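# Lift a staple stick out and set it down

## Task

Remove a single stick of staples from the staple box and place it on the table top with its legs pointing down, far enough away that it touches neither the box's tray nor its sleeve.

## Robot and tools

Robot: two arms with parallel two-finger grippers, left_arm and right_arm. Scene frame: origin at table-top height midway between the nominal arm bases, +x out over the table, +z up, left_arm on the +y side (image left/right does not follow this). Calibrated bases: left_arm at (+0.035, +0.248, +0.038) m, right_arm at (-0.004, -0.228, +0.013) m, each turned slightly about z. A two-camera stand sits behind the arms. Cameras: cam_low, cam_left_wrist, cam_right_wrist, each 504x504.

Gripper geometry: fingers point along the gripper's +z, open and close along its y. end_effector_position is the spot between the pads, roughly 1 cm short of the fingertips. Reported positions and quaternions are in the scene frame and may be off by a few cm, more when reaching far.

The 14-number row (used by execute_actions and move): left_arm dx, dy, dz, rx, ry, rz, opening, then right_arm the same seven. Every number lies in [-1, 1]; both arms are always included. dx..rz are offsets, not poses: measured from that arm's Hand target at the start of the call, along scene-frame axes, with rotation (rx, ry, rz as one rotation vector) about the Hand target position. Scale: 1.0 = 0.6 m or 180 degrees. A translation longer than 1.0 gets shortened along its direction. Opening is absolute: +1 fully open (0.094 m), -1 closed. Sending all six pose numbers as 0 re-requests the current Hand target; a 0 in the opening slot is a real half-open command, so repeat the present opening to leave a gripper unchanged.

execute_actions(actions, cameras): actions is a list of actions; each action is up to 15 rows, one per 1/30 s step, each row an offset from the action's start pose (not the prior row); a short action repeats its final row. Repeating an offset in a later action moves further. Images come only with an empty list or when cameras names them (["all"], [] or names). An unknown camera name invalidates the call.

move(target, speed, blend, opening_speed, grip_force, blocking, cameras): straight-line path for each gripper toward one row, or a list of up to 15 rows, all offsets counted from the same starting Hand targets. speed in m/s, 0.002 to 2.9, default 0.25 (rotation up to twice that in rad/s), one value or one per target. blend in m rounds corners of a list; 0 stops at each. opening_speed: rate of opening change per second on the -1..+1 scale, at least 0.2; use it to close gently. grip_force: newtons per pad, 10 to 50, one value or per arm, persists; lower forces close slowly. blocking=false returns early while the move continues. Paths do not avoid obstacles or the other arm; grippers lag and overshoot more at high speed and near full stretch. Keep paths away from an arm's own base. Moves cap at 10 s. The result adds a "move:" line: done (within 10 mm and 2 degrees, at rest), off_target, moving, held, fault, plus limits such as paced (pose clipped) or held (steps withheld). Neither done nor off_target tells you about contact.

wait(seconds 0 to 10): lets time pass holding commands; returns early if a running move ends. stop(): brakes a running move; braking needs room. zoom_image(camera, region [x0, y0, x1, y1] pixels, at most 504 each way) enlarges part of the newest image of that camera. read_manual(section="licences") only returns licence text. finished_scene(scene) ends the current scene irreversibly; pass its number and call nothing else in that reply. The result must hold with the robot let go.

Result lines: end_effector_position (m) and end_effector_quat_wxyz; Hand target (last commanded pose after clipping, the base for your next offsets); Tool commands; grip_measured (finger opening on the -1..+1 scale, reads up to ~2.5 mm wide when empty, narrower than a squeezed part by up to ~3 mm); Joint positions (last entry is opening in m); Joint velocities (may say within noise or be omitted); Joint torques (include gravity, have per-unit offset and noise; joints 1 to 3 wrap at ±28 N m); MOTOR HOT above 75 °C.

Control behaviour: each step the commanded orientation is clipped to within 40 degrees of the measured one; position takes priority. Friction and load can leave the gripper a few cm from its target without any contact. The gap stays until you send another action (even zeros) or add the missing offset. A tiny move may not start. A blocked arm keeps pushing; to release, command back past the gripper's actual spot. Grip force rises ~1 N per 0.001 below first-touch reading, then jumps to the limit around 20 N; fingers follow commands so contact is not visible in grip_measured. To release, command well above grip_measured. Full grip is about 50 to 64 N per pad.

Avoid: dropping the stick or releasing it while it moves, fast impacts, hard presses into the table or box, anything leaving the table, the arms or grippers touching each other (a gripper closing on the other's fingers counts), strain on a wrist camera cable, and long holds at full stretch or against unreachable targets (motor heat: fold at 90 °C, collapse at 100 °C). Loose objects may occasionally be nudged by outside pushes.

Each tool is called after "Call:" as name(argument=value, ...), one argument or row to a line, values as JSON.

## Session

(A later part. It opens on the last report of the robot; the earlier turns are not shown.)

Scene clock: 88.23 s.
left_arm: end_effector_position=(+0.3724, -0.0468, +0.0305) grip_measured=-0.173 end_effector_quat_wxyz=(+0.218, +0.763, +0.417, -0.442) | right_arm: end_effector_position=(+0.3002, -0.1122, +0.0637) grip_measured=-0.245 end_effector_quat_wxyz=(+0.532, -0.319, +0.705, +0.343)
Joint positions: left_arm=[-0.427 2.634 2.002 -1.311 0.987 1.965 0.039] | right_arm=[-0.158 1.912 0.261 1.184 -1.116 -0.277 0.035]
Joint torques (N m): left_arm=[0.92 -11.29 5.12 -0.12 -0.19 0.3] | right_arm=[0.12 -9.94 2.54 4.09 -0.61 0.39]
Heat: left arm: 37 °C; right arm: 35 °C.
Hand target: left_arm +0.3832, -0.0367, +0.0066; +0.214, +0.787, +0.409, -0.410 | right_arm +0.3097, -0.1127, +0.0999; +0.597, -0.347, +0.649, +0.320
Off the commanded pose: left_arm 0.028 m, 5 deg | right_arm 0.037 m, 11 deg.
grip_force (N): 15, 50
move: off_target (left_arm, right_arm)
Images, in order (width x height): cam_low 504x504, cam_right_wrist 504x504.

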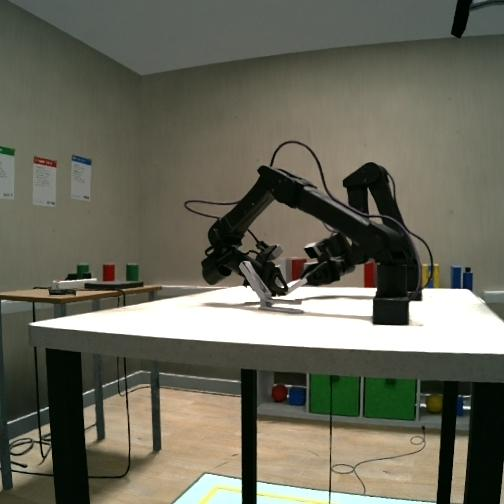

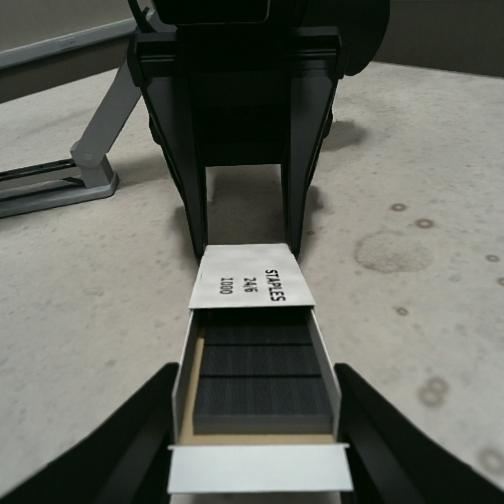

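Call:
move(
  target=[0,0,0,0,0,0,-0.3,0,0,0.02,0,0,0,-0.45],
  cameras=["cam_right_wrist"],
)

Call:
zoom_image(
  camera="cam_right_wrist",
  region=[150, 280, 370, 500],
)

Scene clock: 90.73 s.
left_arm: end_effector_position=(+0.3724, -0.0470, +0.0307) grip_measured=-0.173 end_effector_quat_wxyz=(+0.219, +0.763, +0.417, -0.443) | right_arm: end_effector_position=(+0.3020, -0.1112, +0.0738) grip_measured=-0.246 end_effector_quat_wxyz=(+0.538, -0.316, +0.701, +0.346)
Joint positions: left_arm=[-0.427 2.634 2.002 -1.311 0.989 1.967 0.039] | right_arm=[-0.153 1.874 0.261 1.184 -1.116 -0.242 0.035]
Joint torques (N m): left_arm=[0.91 -11.29 5.15 -0.11 -0.21 0.29] | right_arm=[-0.12 -12.08 2.69 3.68 -0.51 0.3]
Heat: left arm: 37 °C; right arm: 37 °C.
Hand target: left_arm +0.3832, -0.0367, +0.0066; +0.214, +0.787, +0.409, -0.410 | right_arm +0.3097, -0.1127, +0.1119; +0.597, -0.347, +0.649, +0.320
Off the commanded pose: left_arm 0.028 m, 5 deg | right_arm 0.039 m, 10 deg.
grip_force (N): 15, 50
move: off_target (left_arm, right_arm)
Images, in order (width x height): cam_right_wrist 504x504.

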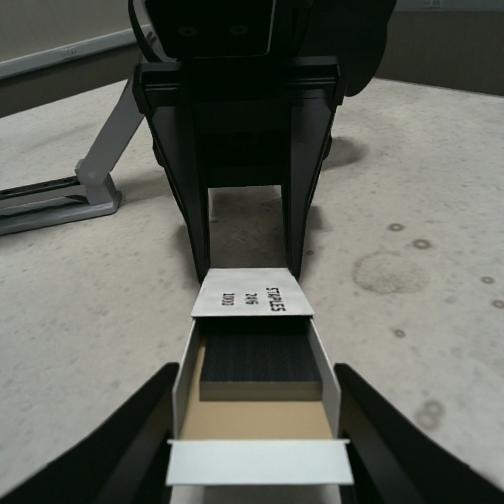

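Scaled by 2.291.

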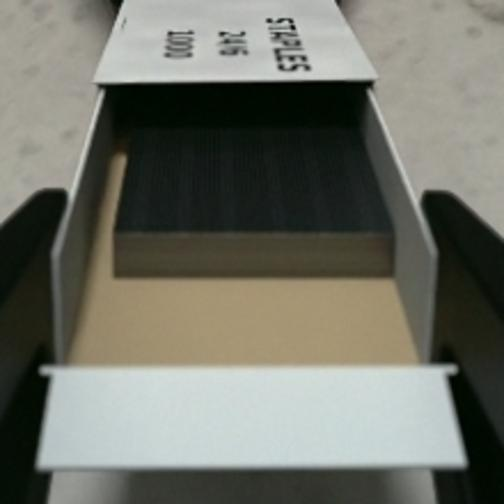

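Call:
move(
  target=[0,0,0.017,0,0,0,-0.3,-0.013,-0.019,-0.155,-0.14,0.092,0,-0.45],
  speed=0.08,
  cameras=["cam_right_wrist"],
)

Scene clock: 95.00 s.
left_arm: end_effector_position=(+0.3812, -0.0391, +0.0146) grip_measured=-0.173 end_effector_quat_wxyz=(+0.216, +0.786, +0.409, -0.410) | right_arm: end_effector_position=(+0.3029, -0.1114, +0.0460) grip_measured=-0.246 end_effector_quat_wxyz=(+0.460, -0.432, +0.735, +0.250)
Joint positions: left_arm=[-0.418 2.643 2.001 -1.257 0.924 1.979 0.039] | right_arm=[-0.097 1.665 0.42 0.374 -0.938 -0.797 0.035]
Joint torques (N m): left_arm=[0.5 -13.48 5.96 -0.76 0.32 0.1] | right_arm=[0.4 -6.49 4.53 0.52 1.02 -0.23]
Heat: left arm: 37 °C; right arm: 36 °C.
Hand target: left_arm +0.3832, -0.0367, +0.0168; +0.214, +0.787, +0.409, -0.410 | right_arm +0.3019, -0.1241, +0.0189; +0.408, -0.419, +0.781, +0.218
Off the commanded pose: left_arm 0.004 m, 0 deg | right_arm 0.030 m, 9 deg.
grip_force (N): 15, 50
move: off_target (right_arm)
Images, in order (width x height): cam_right_wrist 504x504.

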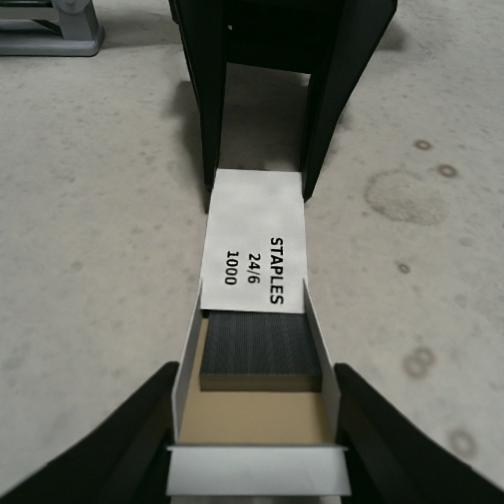

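Call:
move(
  target=[0,0,0,0,0,0,-0.3,-0.01,-0.015,-0.05,-0.02,0.013,0,-0.45],
  speed=0.08,
  cameras=["cam_right_wrist","cam_low"],
)

Call:
zoom_image(
  camera="cam_low",
  region=[190, 220, 370, 320],
)

Scene clock: 96.43 s.
left_arm: end_effector_position=(+0.3818, -0.0393, +0.0147) grip_measured=-0.173 end_effector_quat_wxyz=(+0.217, +0.787, +0.408, -0.409) | right_arm: end_effector_position=(+0.2999, -0.1167, +0.0260) grip_measured=-0.246 end_effector_quat_wxyz=(+0.439, -0.444, +0.746, +0.232)
Joint positions: left_arm=[-0.418 2.643 2.002 -1.255 0.924 1.979 0.039] | right_arm=[-0.098 1.713 0.422 0.354 -0.892 -0.864 0.035]
Joint torques (N m): left_arm=[0.49 -13.45 5.97 -0.77 0.32 0.1] | right_arm=[-0.2 -3.93 3.92 0.65 1.07 -0.26]
Heat: left arm: 37 °C; right arm: 36 °C.
Hand target: left_arm +0.3832, -0.0367, +0.0168; +0.214, +0.787, +0.409, -0.410 | right_arm +0.2959, -0.1331, -0.0111; +0.379, -0.427, +0.796, +0.201
Off the commanded pose: left_arm 0.004 m, 0 deg | right_arm 0.041 m, 10 deg.
grip_force (N): 15, 50
move: off_target (right_arm)
Images, in order (width x height): cam_low 504x504, cam_right_wrist 504x504.

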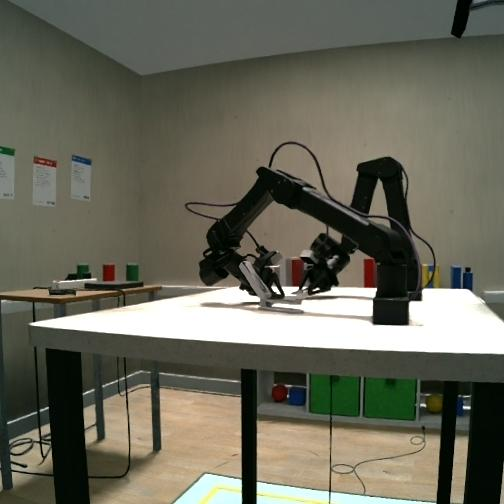

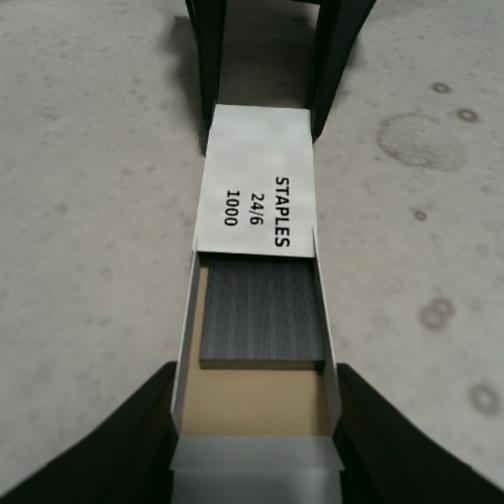

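Scaled by 2.800.

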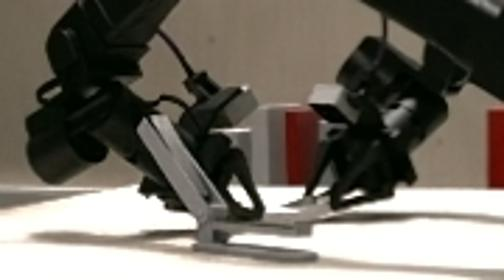

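Call:
move(
  target=[
    [0,0,0,0,0,0,-0.3,0,0,-0.03,0,0,0,-0.45],
    [0,0,0,0,0,0,-0.3,0,0,-0.03,0,0,0,0.05],
  ],
  speed=0.08,
  opening_speed=0.4,
  cameras=["cam_right_wrist"],
)

Scene clock: 99.43 s.
left_arm: end_effector_position=(+0.3835, -0.0372, +0.0147) grip_measured=-0.173 end_effector_quat_wxyz=(+0.218, +0.785, +0.411, -0.409) | right_arm: end_effector_position=(+0.3056, -0.1200, +0.0150) grip_measured=+0.047 end_effector_quat_wxyz=(+0.448, -0.445, +0.742, +0.227)
Joint positions: left_arm=[-0.412 2.643 2.002 -1.255 0.924 1.979 0.039] | right_arm=[-0.11 1.794 0.422 0.449 -0.9 -0.874 0.049]
Joint torques (N m): left_arm=[0.28 -13.48 5.94 -0.77 0.32 0.1] | right_arm=[0.01 -3.56 2.47 0.74 1.17 -0.2]
Heat: left arm: 36 °C; right arm: 35 °C.
Hand target: left_arm +0.3832, -0.0367, +0.0168; +0.214, +0.787, +0.409, -0.410 | right_arm +0.2959, -0.1331, -0.0291; +0.379, -0.427, +0.796, +0.201
Off the commanded pose: left_arm 0.002 m, 1 deg | right_arm 0.047 m, 11 deg.
grip_force (N): 15, 50
move: off_target (right_arm); target 2's new opening was sent with right_arm's hand 0.046 m and 10 deg from that target
Images, in order (width x height): cam_right_wrist 504x504.

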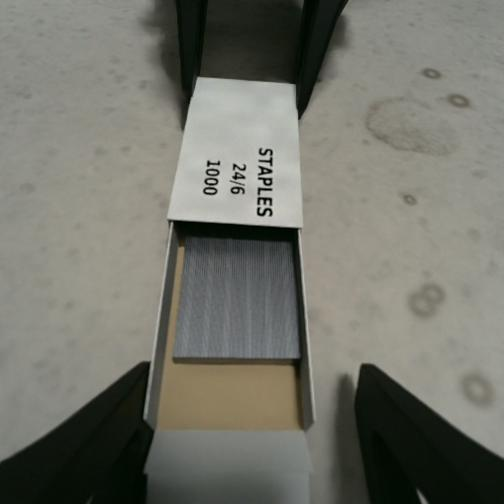

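Call:
move(
  target=[
    [0,0,0,0,0,0,-0.3,-0.017,-0.033,0.18,-0.074,0.049,0,0.05],
    [0,0,0,0,0,0,-0.3,0.027,0.05,0.14,-0.074,0.049,0,-1],
    [0,0,0,0,0,0,-0.3,0.027,0.05,0.073,-0.074,0.049,0,-1],
    [0,0,0,0,0,0,-0.3,0.0165,0.033,0.073,-0.074,0.049,0,-1],
    [0,0,0,0,0,0,-0.3,-0.08,-0.11,0.22,-0.074,0.049,0,-1],
  ],
  speed=[0.15,0.15,0.06,0.04,0.15],
  cameras=["cam_right_wrist"],
)

Call:
zoom_image(
  camera="cam_right_wrist",
  region=[150, 80, 360, 290],
)

Scene clock: 109.40 s.
left_arm: end_effector_position=(+0.3837, -0.0365, +0.0148) grip_measured=-0.173 end_effector_quat_wxyz=(+0.218, +0.785, +0.412, -0.409) | right_arm: end_effector_position=(+0.2413, -0.2041, +0.0867) grip_measured=-0.991 end_effector_quat_wxyz=(+0.239, -0.445, +0.853, +0.134)
Joint positions: left_arm=[-0.41 2.643 2.002 -1.257 0.924 1.979 0.039] | right_arm=[-0.282 1.298 0.75 -0.846 -0.528 -1.2 0]
Joint torques (N m): left_arm=[0.08 -13.45 5.93 -0.77 0.33 0.1] | right_arm=[-0.51 -6.15 8.61 0.56 -0.83 -0.11]
Heat: left arm: 36 °C; right arm: 34 °C.
Hand target: left_arm +0.3832, -0.0367, +0.0168; +0.214, +0.787, +0.409, -0.410 | right_arm +0.2479, -0.1991, +0.1029; +0.264, -0.451, +0.841, +0.140
Off the commanded pose: left_arm 0.002 m, 1 deg | right_arm 0.018 m, 3 deg.
grip_force (N): 15, 50
move: off_target (right_arm); target 2's new opening was sent with right_arm's hand 0.018 m and 3 deg from that target
Images, in order (width x height): cam_right_wrist 504x504.

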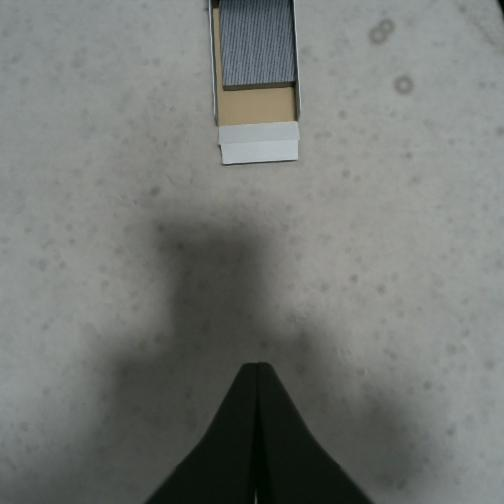

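Scaled by 2.400.

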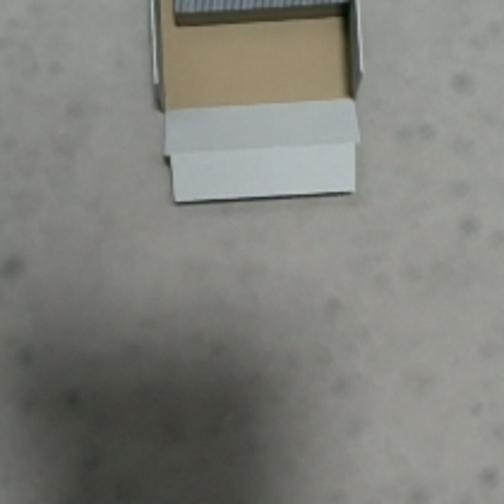

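Call:
move(
  target=[
    [0,0,0,0,0,0,-0.3,0.107,0.16,-0.09,0,0,0,-1],
    [0,0,0,0,0,0,-0.3,0.107,0.16,-0.164,0,0,0,-1],
  ],
  speed=[0.15,0.06],
  cameras=["cam_right_wrist"],
)

Call:
zoom_image(
  camera="cam_right_wrist",
  region=[150, 250, 370, 470],
)

Scene clock: 113.33 s.
left_arm: end_effector_position=(+0.3880, -0.0327, +0.0146) grip_measured=-0.173 end_effector_quat_wxyz=(+0.221, +0.784, +0.415, -0.405) | right_arm: end_effector_position=(+0.3120, -0.1022, +0.0203) grip_measured=-0.991 end_effector_quat_wxyz=(+0.272, -0.451, +0.837, +0.148)
Joint positions: left_arm=[-0.399 2.643 2.005 -1.254 0.92 1.979 0.039] | right_arm=[0.141 1.647 0.694 -0.172 -0.459 -0.745 0]
Joint torques (N m): left_arm=[-0.73 -13.46 5.6 -0.78 0.36 0.1] | right_arm=[0.24 -4.34 3.84 1.97 -0.03 0.05]
Heat: left arm: 36 °C; right arm: 34 °C.
Hand target: left_arm +0.3832, -0.0367, +0.0168; +0.214, +0.787, +0.409, -0.410 | right_arm +0.3121, -0.1031, +0.0045; +0.264, -0.451, +0.841, +0.140
Off the commanded pose: left_arm 0.007 m, 1 deg | right_arm 0.016 m, 1 deg.
grip_force (N): 15, 50
move: off_target (right_arm)
Images, in order (width x height): cam_right_wrist 504x504.

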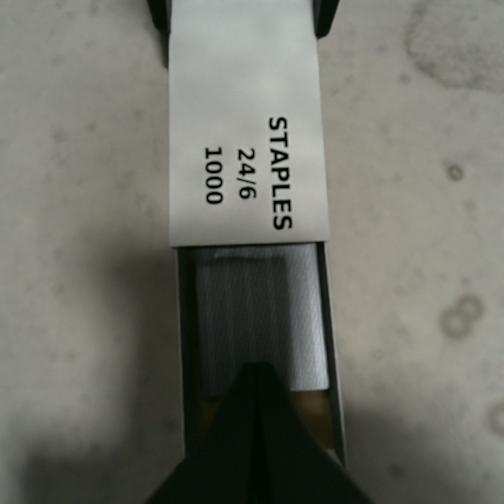

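Scaled by 2.291.

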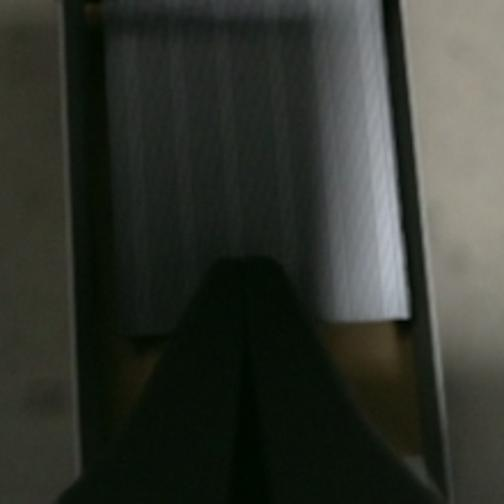

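Call:
move(
  target=[0,0,0,0,0,0,-0.3,-0.037,-0.055,-0.004,0,0,0,-1],
  speed=0.05,
  cameras=["cam_right_wrist"],
)

Scene clock: 115.40 s.
left_arm: end_effector_position=(+0.3863, -0.0349, +0.0146) grip_measured=-0.173 end_effector_quat_wxyz=(+0.219, +0.786, +0.413, -0.405) | right_arm: end_effector_position=(+0.3057, -0.1230, +0.0155) grip_measured=-0.991 end_effector_quat_wxyz=(+0.299, -0.461, +0.823, +0.147)
Joint positions: left_arm=[-0.405 2.643 2.005 -1.254 0.92 1.979 0.039] | right_arm=[0.046 1.627 0.615 -0.108 -0.525 -0.855 0]
Joint torques (N m): left_arm=[-0.72 -13.49 5.61 -0.79 0.37 0.1] | right_arm=[-1.05 -7.79 3.18 0.79 0.12 -0.11]
Heat: left arm: 36 °C; right arm: 34 °C.
Hand target: left_arm +0.3832, -0.0367, +0.0168; +0.214, +0.787, +0.409, -0.410 | right_arm +0.2899, -0.1361, +0.0021; +0.264, -0.451, +0.841, +0.140
Off the commanded pose: left_arm 0.004 m, 1 deg | right_arm 0.025 m, 5 deg.
grip_force (N): 15, 50
move: off_target (right_arm)
Images, in order (width x height): cam_right_wrist 504x504.

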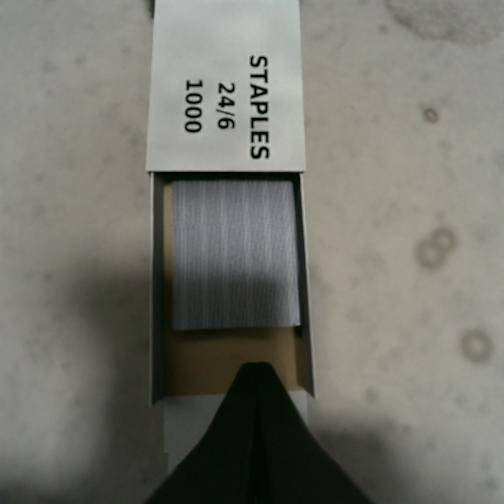

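Call:
move(
  target=[
    [0,0,0,0,0,0,-0.3,-0.03,-0.045,0.1,0,0,0,-1],
    [0,0,0,0,0,0,-0.3,-0.03,-0.045,0.1,0.092,-0.061,0,-0.5],
    [0,0,0,0,0,0,-0.3,0.004,0.002,0.022,0.092,-0.061,0,-0.5],
  ],
  speed=0.12,
  cameras=["cam_right_wrist"],
)

Scene clock: 125.03 s.
left_arm: end_effector_position=(+0.3867, -0.0343, +0.0146) grip_measured=-0.173 end_effector_quat_wxyz=(+0.220, +0.785, +0.413, -0.405) | right_arm: end_effector_position=(+0.2920, -0.1362, +0.0166) grip_measured=-0.503 end_effector_quat_wxyz=(+0.402, -0.423, +0.784, +0.213)
Joint positions: left_arm=[-0.404 2.643 2.005 -1.254 0.92 1.979 0.039] | right_arm=[-0.14 1.662 0.427 0.202 -0.82 -0.894 0.023]
Joint torques (N m): left_arm=[-0.73 -13.44 5.63 -0.8 0.37 0.1] | right_arm=[0.42 -5.72 3.54 1.82 -0.44 0.1]
Heat: left arm: 35 °C; right arm: 33 °C.
Hand target: left_arm +0.3832, -0.0367, +0.0168; +0.214, +0.787, +0.409, -0.410 | right_arm +0.2923, -0.1349, +0.0153; +0.406, -0.420, +0.783, +0.216
Off the commanded pose: left_arm 0.005 m, 1 deg | right_arm 0.002 m, 1 deg.
grip_force (N): 15, 50
move: done; target 2's new opening was sent with right_arm's hand 0.007 m and 3 deg from that target
Images, in order (width x height): cam_right_wrist 504x504.

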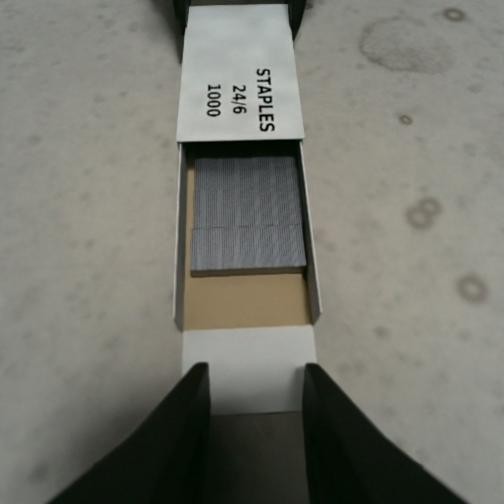

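Call:
move(
  target=[-0.01,-0.017,0.075,0.12,-0.072,0,-0.3,0,0,0,0,0,0,-0.5],
  speed=0.1,
  cameras=["cam_right_wrist","cam_low"],
)

Call:
zoom_image(
  camera="cam_low",
  region=[190, 220, 370, 320],
)

Scene clock: 128.87 s.
left_arm: end_effector_position=(+0.3771, -0.0455, +0.0425) grip_measured=-0.173 end_effector_quat_wxyz=(+0.100, +0.851, +0.454, -0.244) | right_arm: end_effector_position=(+0.2922, -0.1362, +0.0167) grip_measured=-0.503 end_effector_quat_wxyz=(+0.402, -0.423, +0.784, +0.213)
Joint positions: left_arm=[-0.559 2.434 1.953 -1.196 0.524 1.681 0.039] | right_arm=[-0.14 1.662 0.427 0.204 -0.82 -0.894 0.023]
Joint torques (N m): left_arm=[-0.61 -16.81 5.55 -0.4 0.19 -0.07] | right_arm=[0.42 -5.7 3.54 1.81 -0.44 0.08]
Heat: left arm: 36 °C; right arm: 33 °C.
Hand target: left_arm +0.3772, -0.0469, +0.0618; +0.108, +0.854, +0.452, -0.236 | right_arm +0.2923, -0.1349, +0.0153; +0.406, -0.420, +0.783, +0.216
Off the commanded pose: left_arm 0.019 m, 1 deg | right_arm 0.002 m, 1 deg.
grip_force (N): 15, 50
move: off_target (left_arm)
Images, in order (width x height): cam_low 504x504, cam_right_wrist 504x504.

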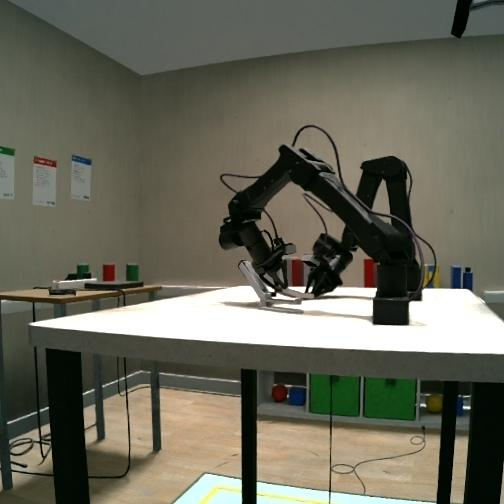

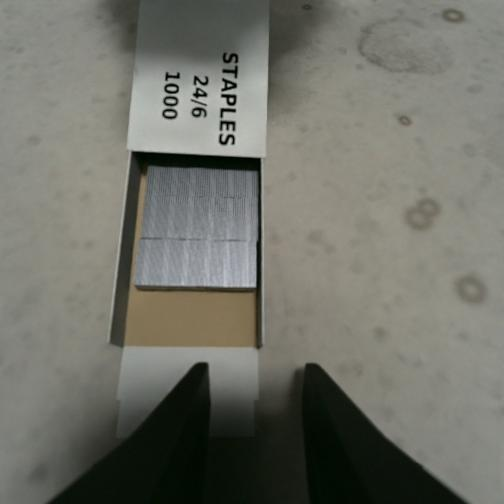

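Scaled by 2.800.

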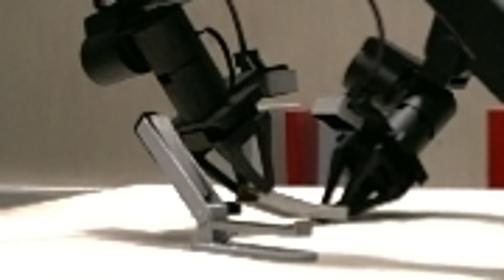

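Call:
move(
  target=[
    [0,0,0,0,0,0,-0.3,-0.033,-0.012,0.03,0,0,0,-0.5],
    [0,0,0,0,0,0,-0.3,-0.021,0.006,0,0,0,0,-0.5],
    [-0.004,-0.007,0.04,0.02,-0.012,0,-0.3,-0.021,0.006,0,0,0,0,-0.5],
  ],
  speed=0.1,
  cameras=["cam_right_wrist","cam_low"],
)

Call:
zoom_image(
  camera="cam_low",
  region=[190, 220, 370, 320],
)

Scene clock: 132.70 s.
left_arm: end_effector_position=(+0.3735, -0.0493, +0.0612) grip_measured=-0.173 end_effector_quat_wxyz=(+0.077, +0.861, +0.457, -0.209) | right_arm: end_effector_position=(+0.2810, -0.1327, +0.0171) grip_measured=-0.503 end_effector_quat_wxyz=(+0.403, -0.423, +0.783, +0.212)
Joint positions: left_arm=[-0.6 2.402 2.001 -1.255 0.441 1.634 0.039] | right_arm=[-0.13 1.621 0.379 0.219 -0.815 -0.883 0.023]
Joint torques (N m): left_arm=[-0.23 -16.61 7.6 -0.56 0.28 -0.07] | right_arm=[0.38 -5.33 3.17 1.84 -0.43 0.1]
Heat: left arm: 36 °C; right arm: 33 °C.
Hand target: left_arm +0.3748, -0.0511, +0.0858; +0.089, +0.861, +0.457, -0.205 | right_arm +0.2797, -0.1313, +0.0153; +0.406, -0.420, +0.783, +0.216
Off the commanded pose: left_arm 0.025 m, 1 deg | right_arm 0.003 m, 1 deg.
grip_force (N): 15, 50
move: off_target (left_arm)
Images, in order (width x height): cam_low 504x504, cam_right_wrist 504x504.

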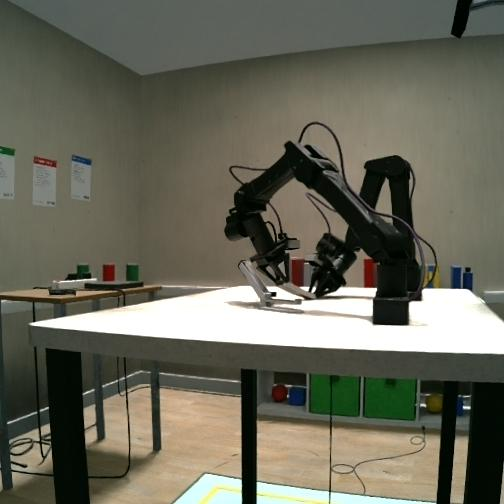

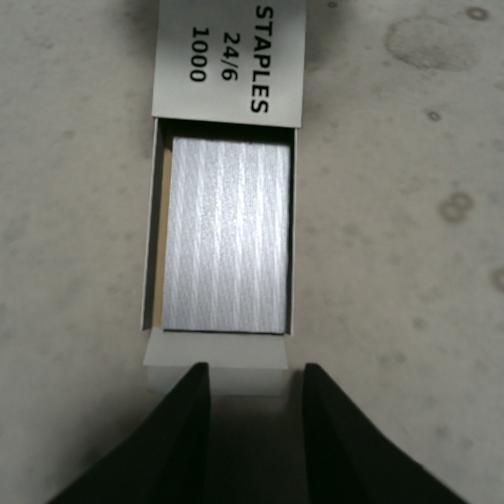

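Scaled by 2.800.

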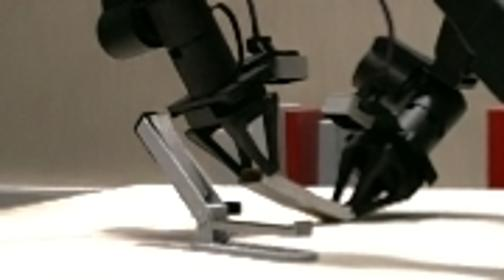

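Call:
move(
  target=[-0.006,-0.01,0.03,0.03,-0.018,0,-0.3,0,0,0,0,0,0,-0.5],
  speed=0.1,
  cameras=["cam_right_wrist"],
)

Call:
zoom_image(
  camera="cam_right_wrist",
  region=[130, 240, 330, 440],
)

Scene clock: 134.47 s.
left_arm: end_effector_position=(+0.3710, -0.0560, +0.0769) grip_measured=-0.173 end_effector_quat_wxyz=(+0.047, +0.870, +0.463, -0.163) | right_arm: end_effector_position=(+0.2810, -0.1327, +0.0171) grip_measured=-0.503 end_effector_quat_wxyz=(+0.403, -0.423, +0.783, +0.212)
Joint positions: left_arm=[-0.655 2.397 2.085 -1.328 0.335 1.569 0.039] | right_arm=[-0.13 1.621 0.379 0.219 -0.815 -0.883 0.023]
Joint torques (N m): left_arm=[-0.18 -16.94 7.84 -0.55 0.23 -0.09] | right_arm=[0.38 -5.3 3.18 1.83 -0.44 0.09]
Heat: left arm: 37 °C; right arm: 34 °C.
Hand target: left_arm +0.3712, -0.0571, +0.1038; +0.062, +0.870, +0.463, -0.159 | right_arm +0.2797, -0.1313, +0.0153; +0.406, -0.420, +0.783, +0.216
Off the commanded pose: left_arm 0.027 m, 2 deg | right_arm 0.003 m, 1 deg.
grip_force (N): 15, 50
move: off_target (left_arm)
Images, in order (width x height): cam_right_wrist 504x504.

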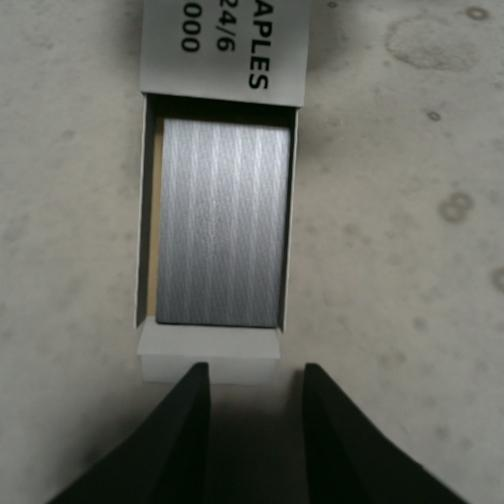

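Scaled by 2.520.

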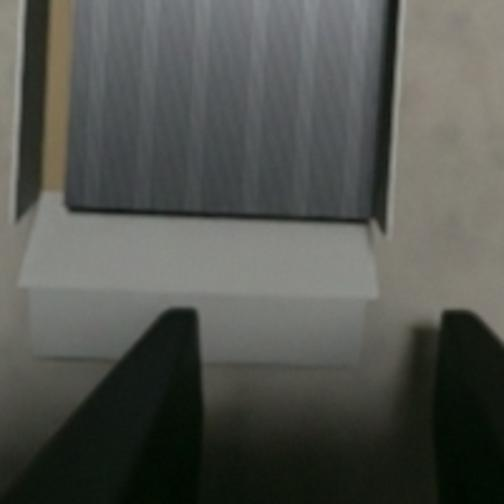

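Call:
move(
  target=[0.02,0.034,-0.14,-0.17,0.102,0,-0.3,-0.04,-0.06,0.06,0,0,0,0.15],
  speed=0.1,
  cameras=["cam_right_wrist"],
)

Scene clock: 139.37 s.
left_arm: end_effector_position=(+0.3832, -0.0348, +0.0155) grip_measured=-0.173 end_effector_quat_wxyz=(+0.209, +0.792, +0.413, -0.398) | right_arm: end_effector_position=(+0.2485, -0.1700, +0.0333) grip_measured=+0.147 end_effector_quat_wxyz=(+0.380, -0.414, +0.801, +0.209)
Joint positions: left_arm=[-0.415 2.624 1.99 -1.248 0.893 1.965 0.039] | right_arm=[-0.33 1.444 0.407 -0.224 -0.857 -1.145 0.054]
Joint torques (N m): left_arm=[0.55 -12.59 6.69 -0.86 0.61 0.24] | right_arm=[-0.4 -7.09 7.01 0.77 -1.07 -0.09]
Heat: left arm: 37 °C; right arm: 33 °C.
Hand target: left_arm +0.3832, -0.0367, +0.0198; +0.214, +0.787, +0.409, -0.410 | right_arm +0.2557, -0.1673, +0.0513; +0.406, -0.420, +0.783, +0.216
Off the commanded pose: left_arm 0.005 m, 2 deg | right_arm 0.020 m, 4 deg.
grip_force (N): 15, 50
move: off_target (right_arm)
Images, in order (width x height): cam_right_wrist 504x504.

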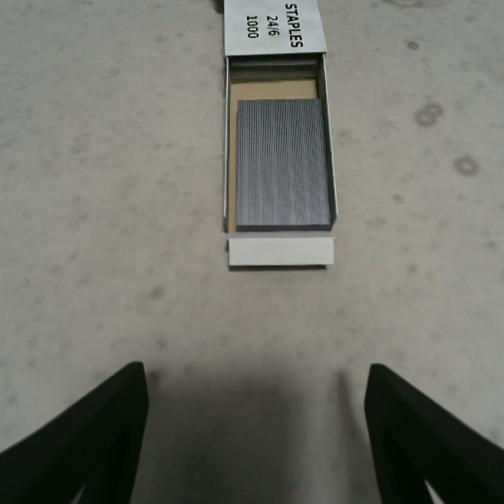

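Call:
move(
  target=[
    [0,0,0,0,0,0,0.1,0,0,0,0,0,0,0.15],
    [0.05,0.09,0.1,0,0,0,0.1,0.068,0.077,-0.058,0,0,0,0.15],
  ],
  speed=0.12,
  cameras=["all"],
)

Scene clock: 145.53 s.
left_arm: end_effector_position=(+0.4132, +0.0144, +0.0615) grip_measured=+0.098 end_effector_quat_wxyz=(+0.213, +0.782, +0.435, -0.393) | right_arm: end_effector_position=(+0.2912, -0.1212, +0.0155) grip_measured=+0.147 end_effector_quat_wxyz=(+0.400, -0.422, +0.784, +0.218)
Joint positions: left_arm=[-0.292 2.626 2.179 -1.524 0.86 2.069 0.052] | right_arm=[-0.075 1.665 0.408 0.271 -0.792 -0.815 0.054]
Joint torques (N m): left_arm=[0.13 -15.84 6.71 -1.23 0.39 0.25] | right_arm=[0.49 -5.55 4.67 1.85 -0.33 0.1]
Heat: left arm: 37 °C; right arm: 33 °C.
Hand target: left_arm +0.4132, +0.0173, +0.0798; +0.214, +0.787, +0.409, -0.410 | right_arm +0.2965, -0.1211, +0.0165; +0.406, -0.420, +0.783, +0.216
Off the commanded pose: left_arm 0.018 m, 4 deg | right_arm 0.005 m, 1 deg.
joint sent to its limit (left arm) — joint 4 (wrist pitch), lower limit; joint 6 (wrist roll), upper limit. The joint targets are off in position and orientation.
grip_force (N): 15, 50
move: off_target (left_arm)

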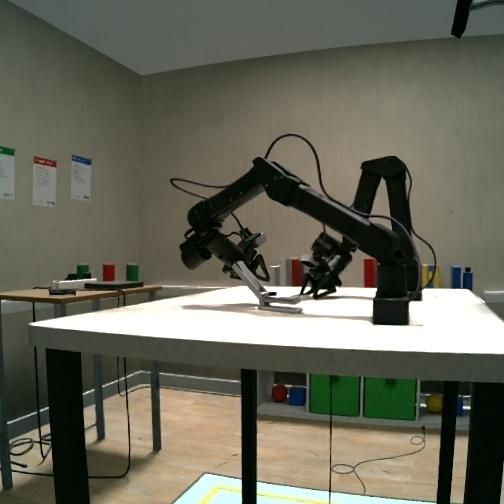

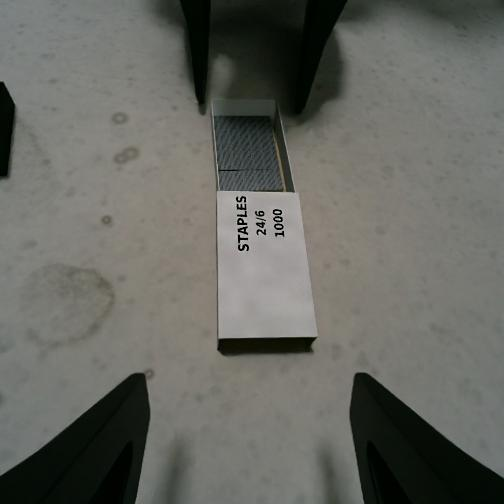

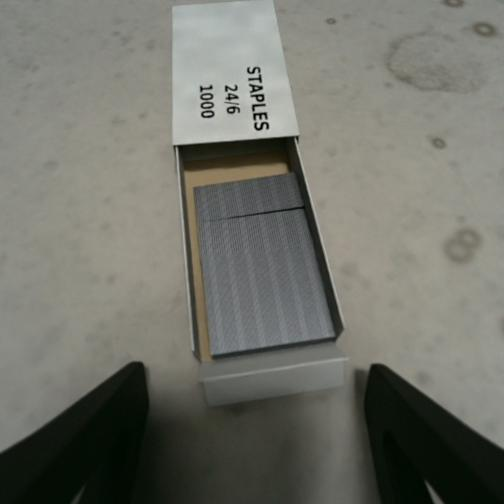

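Call:
move(
  target=[
    [0.02,0.05,0.1,0,0,0,0.1,-0.01,-0.02,0.05,0,0,0.039,0.15],
    [0.02,0.05,0.1,0,0,0,0.1,0.014,0.014,0,0,0,0.039,0.15],
    [0.02,0.05,0.1,0,0,0,0.1,0.014,0.014,0,0,0,0.039,-0.35],
  ],
  speed=0.15,
  grip_force=[15,25],
  cameras=["cam_right_wrist"],
)

Scene clock: 150.80 s.
left_arm: end_effector_position=(+0.4354, +0.0469, +0.1248) grip_measured=+0.098 end_effector_quat_wxyz=(+0.268, +0.785, +0.447, -0.334) | right_arm: end_effector_position=(+0.3007, -0.1135, +0.0161) grip_measured=-0.293 end_effector_quat_wxyz=(+0.385, -0.469, +0.758, +0.240)
Joint positions: left_arm=[-0.208 2.454 2.146 -1.524 0.857 2.069 0.052] | right_arm=[-0.069 1.74 0.537 0.112 -0.846 -0.961 0.033]
Joint torques (N m): left_arm=[-0.13 -15.87 4.01 -0.98 0.48 0.08] | right_arm=[0.38 -6.5 4.59 1.66 -0.49 0.08]
Heat: left arm: 38 °C; right arm: 33 °C.
Hand target: left_arm +0.4252, +0.0473, +0.1398; +0.214, +0.787, +0.409, -0.410 | right_arm +0.3049, -0.1127, +0.0165; +0.392, -0.467, +0.756, +0.240
Off the commanded pose: left_arm 0.018 m, 12 deg | right_arm 0.004 m, 1 deg.
joint sent to its limit (left arm) — joint 4 (wrist pitch), lower limit. The joint targets are off in position and orientation.
grip_force (N): 15, 25
move: off_target (left_arm)
Images, in order (width x height): cam_right_wrist 504x504.

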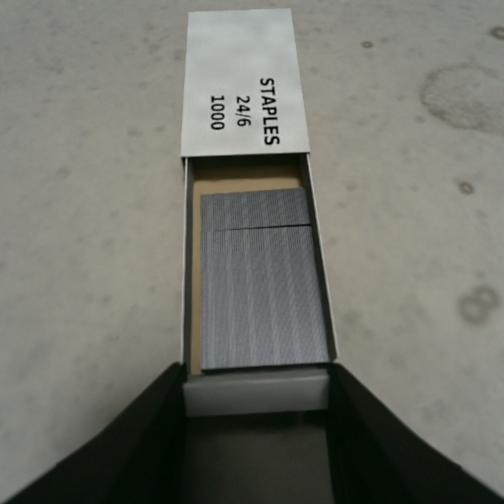

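Call:
move(
  target=[
    [0,0,0,0,0,0,0.1,0,0,0,0,0,0,0.1],
    [0,0,0,0,0,0,0.1,-0.01,-0.02,0.06,0,0,0,0.1],
    [0,0,0,0,0,0,0.1,0.006,0.017,0.002,0,0,0,0.1],
    [0,0,0,0,0,0,0.1,0.006,0.017,0.002,0,0,0,-0.35],
  ],
  speed=0.15,
  cameras=["cam_right_wrist","cam_left_wrist"],
)

Scene clock: 156.50 s.
left_arm: end_effector_position=(+0.4354, +0.0469, +0.1248) grip_measured=+0.098 end_effector_quat_wxyz=(+0.268, +0.785, +0.447, -0.334) | right_arm: end_effector_position=(+0.3088, -0.1035, +0.0203) grip_measured=-0.225 end_effector_quat_wxyz=(+0.389, -0.470, +0.756, +0.237)
Joint positions: left_arm=[-0.208 2.454 2.146 -1.524 0.857 2.069 0.052] | right_arm=[-0.026 1.742 0.552 0.15 -0.825 -0.906 0.036]
Joint torques (N m): left_arm=[-0.14 -15.86 4.03 -0.98 0.48 0.08] | right_arm=[0.29 -6.67 3.71 1.79 -0.46 0.09]
Heat: left arm: 39 °C; right arm: 33 °C.
Hand target: left_arm +0.4252, +0.0473, +0.1398; +0.214, +0.787, +0.409, -0.410 | right_arm +0.3085, -0.1025, +0.0177; +0.392, -0.467, +0.756, +0.240
Off the commanded pose: left_arm 0.018 m, 12 deg | right_arm 0.003 m, 1 deg.
joint sent to its limit (left arm) — joint 4 (wrist pitch), lower limit. The joint targets are off in position and orientation.
grip_force (N): 15, 25
move: off_target (left_arm)
Images, in order (width x height): cam_left_wrist 504x504, cam_right_wrist 504x504.

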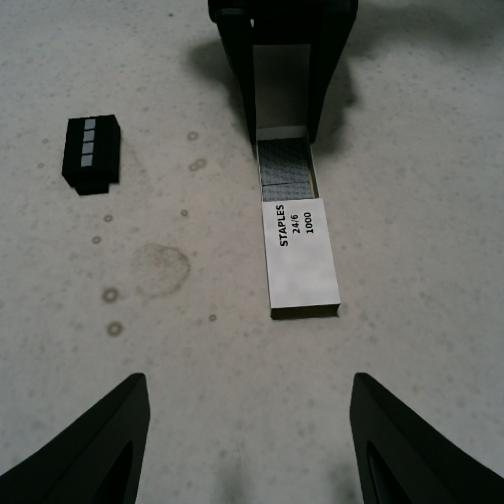

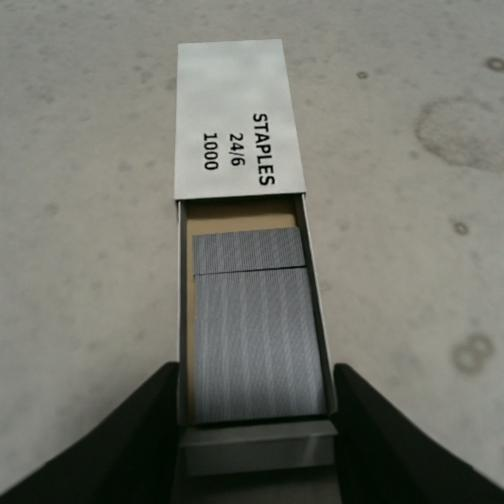

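Call:
move(
  target=[
    [0.0,0.0,0.1,0.294,0.19,0.442,-1,0,0,0,0,0,0,-0.35],
    [-0.082,-0.15,-0.09,0.294,0.19,0.442,-1,0,0,0,0,0,0,-0.35],
  ],
  speed=0.35,
  cameras=["cam_right_wrist","cam_left_wrist"],
)

Scene clock: 163.97 s.
left_arm: end_effector_position=(+0.3754, -0.0423, +0.0856) grip_measured=-0.956 end_effector_quat_wxyz=(-0.042, +0.232, +0.957, -0.168) | right_arm: end_effector_position=(+0.3088, -0.1035, +0.0203) grip_measured=-0.225 end_effector_quat_wxyz=(+0.389, -0.470, +0.756, +0.237)
Joint positions: left_arm=[-0.62 2.25 1.866 -1.154 0.346 -0.101 0.002] | right_arm=[-0.026 1.742 0.552 0.15 -0.825 -0.906 0.036]
Joint torques (N m): left_arm=[0.4 -12.66 4.56 0.13 0.19 -0.08] | right_arm=[0.28 -6.68 3.7 1.8 -0.46 0.08]
Heat: left arm: 39 °C; right arm: 34 °C.
Hand target: left_arm +0.3760, -0.0427, +0.0858; -0.040, +0.229, +0.958, -0.170 | right_arm +0.3085, -0.1025, +0.0177; +0.392, -0.467, +0.756, +0.240
Off the commanded pose: left_arm 0.001 m, 0 deg | right_arm 0.003 m, 1 deg.
grip_force (N): 15, 25
move: done
Images, in order (width x height): cam_left_wrist 504x504, cam_right_wrist 504x504.

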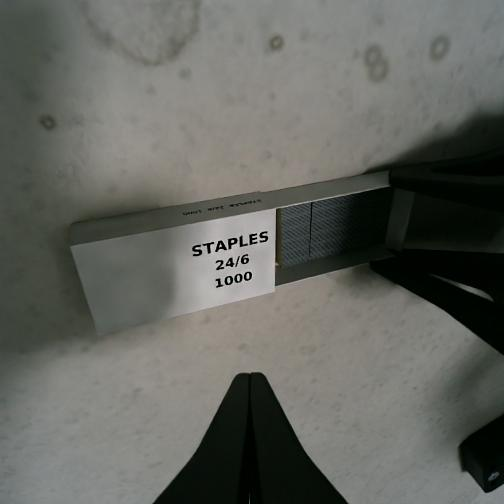

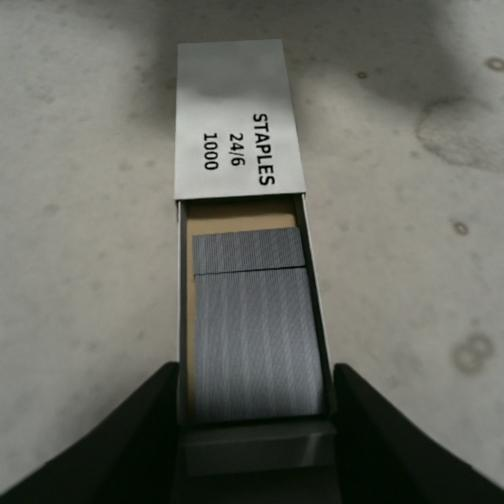

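Call:
move(
  target=[-0.0067,-0.043,-0.085,0,0,0,-1,0,0,0,0,0,0,-0.35],
  speed=0.15,
  cameras=["cam_left_wrist"],
)

Call:
zoom_image(
  camera="cam_left_wrist",
  region=[150, 250, 350, 450],
)

Scene clock: 166.17 s.
left_arm: end_effector_position=(+0.3705, -0.0673, +0.0349) grip_measured=-0.956 end_effector_quat_wxyz=(-0.043, +0.231, +0.957, -0.168) | right_arm: end_effector_position=(+0.3088, -0.1035, +0.0203) grip_measured=-0.225 end_effector_quat_wxyz=(+0.389, -0.470, +0.756, +0.237)
Joint positions: left_arm=[-0.672 2.336 1.806 -0.992 0.346 -0.158 0.002] | right_arm=[-0.026 1.742 0.552 0.15 -0.825 -0.906 0.036]
Joint torques (N m): left_arm=[-0.1 -12.97 4.79 0.17 0.16 -0.08] | right_arm=[0.27 -6.64 3.7 1.8 -0.46 0.08]
Heat: left arm: 39 °C; right arm: 34 °C.
Hand target: left_arm +0.3720, -0.0685, +0.0348; -0.040, +0.229, +0.958, -0.170 | right_arm +0.3085, -0.1025, +0.0177; +0.392, -0.467, +0.756, +0.240
Off the commanded pose: left_arm 0.002 m, 0 deg | right_arm 0.003 m, 1 deg.
grip_force (N): 15, 25
move: done
Images, in order (width x height): cam_left_wrist 504x504.

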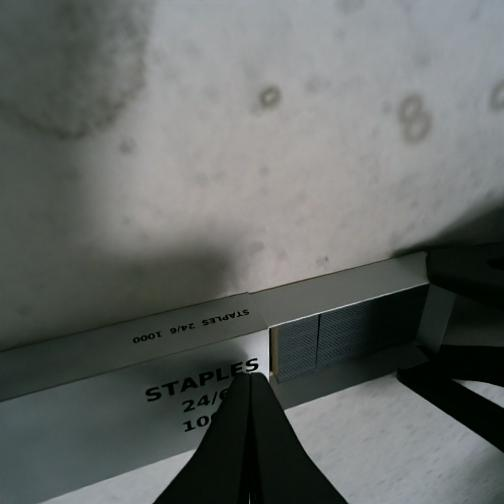

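Scaled by 2.520.

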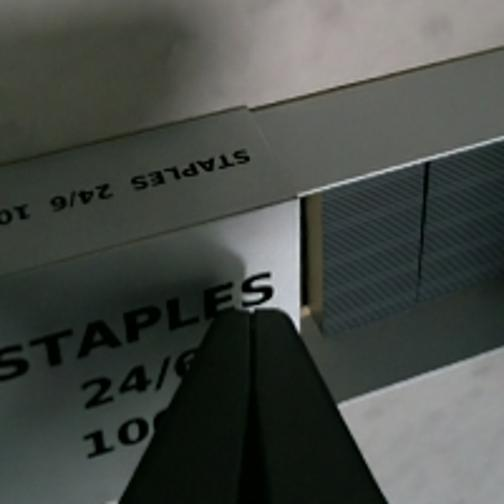

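Call:
move(
  target=[
    [0,0,0.03,0,0,0,-1,0,0,0,0,0,0,-0.35],
    [-0.018,-0.002,-0.005,0,0,0,-1,0,0,0,0,0,0,-0.35],
  ],
  speed=0.15,
  cameras=["cam_left_wrist"],
)

Call:
zoom_image(
  camera="cam_left_wrist",
  region=[150, 250, 350, 450],
)

Scene clock: 168.40 s.
left_arm: end_effector_position=(+0.3638, -0.0647, +0.0267) grip_measured=-0.956 end_effector_quat_wxyz=(-0.049, +0.224, +0.959, -0.168) | right_arm: end_effector_position=(+0.3085, -0.1035, +0.0201) grip_measured=-0.225 end_effector_quat_wxyz=(+0.389, -0.470, +0.756, +0.237)
Joint positions: left_arm=[-0.675 2.327 1.755 -0.958 0.349 -0.175 0.002] | right_arm=[-0.026 1.742 0.551 0.151 -0.825 -0.906 0.036]
Joint torques (N m): left_arm=[-0.76 -14.45 3.56 0.25 0.13 -0.08] | right_arm=[0.29 -6.64 3.77 1.77 -0.46 0.09]
Heat: left arm: 39 °C; right arm: 34 °C.
Hand target: left_arm +0.3612, -0.0697, +0.0318; -0.040, +0.229, +0.958, -0.170 | right_arm +0.3085, -0.1025, +0.0177; +0.392, -0.467, +0.756, +0.240
Off the commanded pose: left_arm 0.008 m, 1 deg | right_arm 0.003 m, 1 deg.
grip_force (N): 15, 25
move: done
Images, in order (width x height): cam_left_wrist 504x504.

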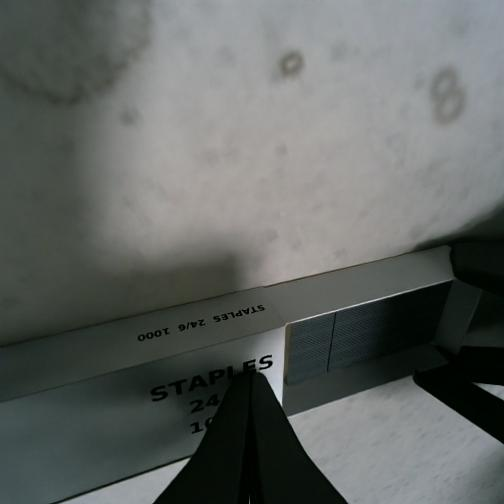

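Scaled by 2.520.

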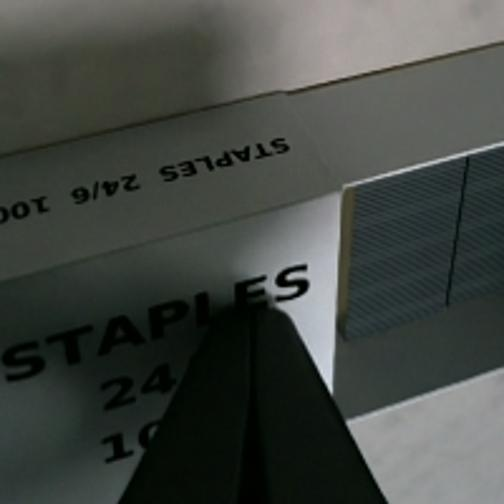

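Call:
move(
  target=[
    [0,0,0.05,0,0,0,-1,0,0,0,0,0,0,-0.35],
    [-0.0095,-0.0097,0.005,0,0,0,-1,0,0,0,0,0,0,-0.35],
  ],
  speed=0.15,
  cameras=["cam_left_wrist"],
)

Call:
zoom_image(
  camera="cam_left_wrist",
  region=[150, 250, 350, 450],
)

Scene clock: 171.17 s.
left_arm: end_effector_position=(+0.3537, -0.0747, +0.0288) grip_measured=-0.956 end_effector_quat_wxyz=(-0.048, +0.230, +0.958, -0.167) | right_arm: end_effector_position=(+0.3085, -0.1035, +0.0201) grip_measured=-0.225 end_effector_quat_wxyz=(+0.389, -0.470, +0.756, +0.237)
Joint positions: left_arm=[-0.708 2.315 1.743 -0.949 0.346 -0.195 0.002] | right_arm=[-0.026 1.742 0.551 0.151 -0.825 -0.906 0.036]
Joint torques (N m): left_arm=[-0.27 -14.15 4.27 0.18 0.14 -0.08] | right_arm=[0.29 -6.65 3.78 1.78 -0.46 0.08]
Heat: left arm: 39 °C; right arm: 34 °C.
Hand target: left_arm +0.3555, -0.0756, +0.0348; -0.040, +0.229, +0.958, -0.170 | right_arm +0.3085, -0.1025, +0.0177; +0.392, -0.467, +0.756, +0.240
Off the commanded pose: left_arm 0.006 m, 1 deg | right_arm 0.003 m, 1 deg.
grip_force (N): 15, 25
move: done
Images, in order (width x height): cam_left_wrist 504x504.

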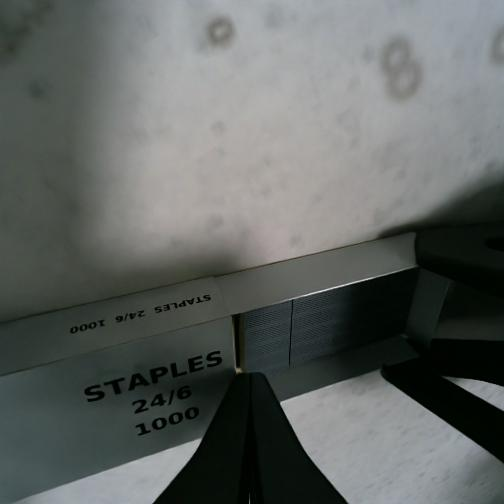

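Scaled by 2.520.

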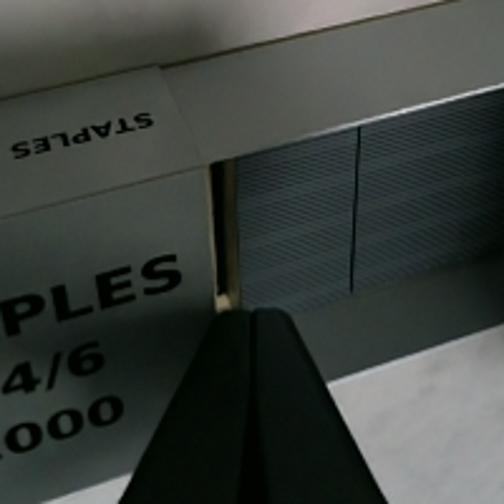

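Call:
move(
  target=[
    [0,-0.003,-0.031,0,0,0,-1,0,0,0,0,0,0,-0.35],
    [0.02,0.037,-0.031,0,0,0,-1,0,0,0,0,0,0,-0.35],
    [0.02,0.037,0.03,0,0,0,-1,0,0,0,0,0,0,-0.35],
  ],
  speed=0.07,
  cameras=["cam_left_wrist","cam_right_wrist"],
)

Scene clock: 175.13 s.
left_arm: end_effector_position=(+0.3611, -0.0481, +0.0271) grip_measured=-0.956 end_effector_quat_wxyz=(-0.062, +0.215, +0.961, -0.161) | right_arm: end_effector_position=(+0.3086, -0.1030, +0.0202) grip_measured=-0.225 end_effector_quat_wxyz=(+0.389, -0.471, +0.755, +0.237)
Joint positions: left_arm=[-0.649 2.308 1.726 -0.984 0.346 -0.161 0.002] | right_arm=[-0.024 1.742 0.551 0.153 -0.825 -0.906 0.036]
Joint torques (N m): left_arm=[0.01 -16.34 7.57 -0.31 0.18 0.23] | right_arm=[0.27 -6.67 3.81 1.77 -0.45 0.09]
Heat: left arm: 39 °C; right arm: 34 °C.
Hand target: left_arm +0.3675, -0.0534, +0.0528; -0.040, +0.229, +0.958, -0.170 | right_arm +0.3085, -0.1025, +0.0177; +0.392, -0.467, +0.756, +0.240
Off the commanded pose: left_arm 0.027 m, 3 deg | right_arm 0.003 m, 1 deg.
grip_force (N): 15, 25
move: off_target (left_arm)
Images, in order (width x height): cam_left_wrist 504x504, cam_right_wrist 504x504.

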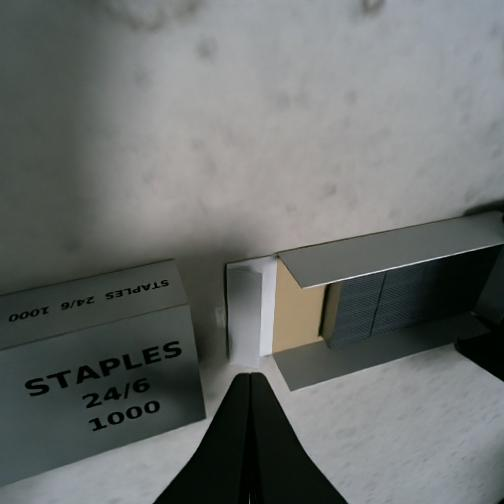

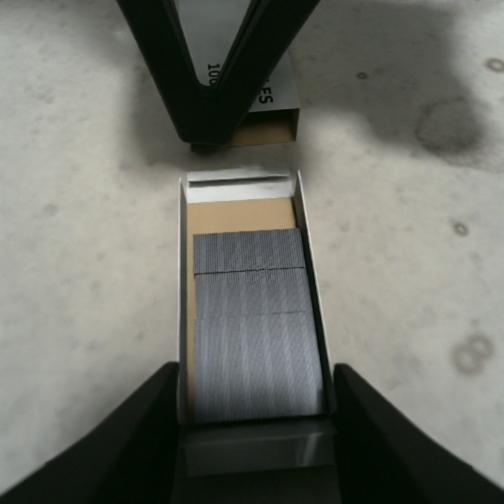

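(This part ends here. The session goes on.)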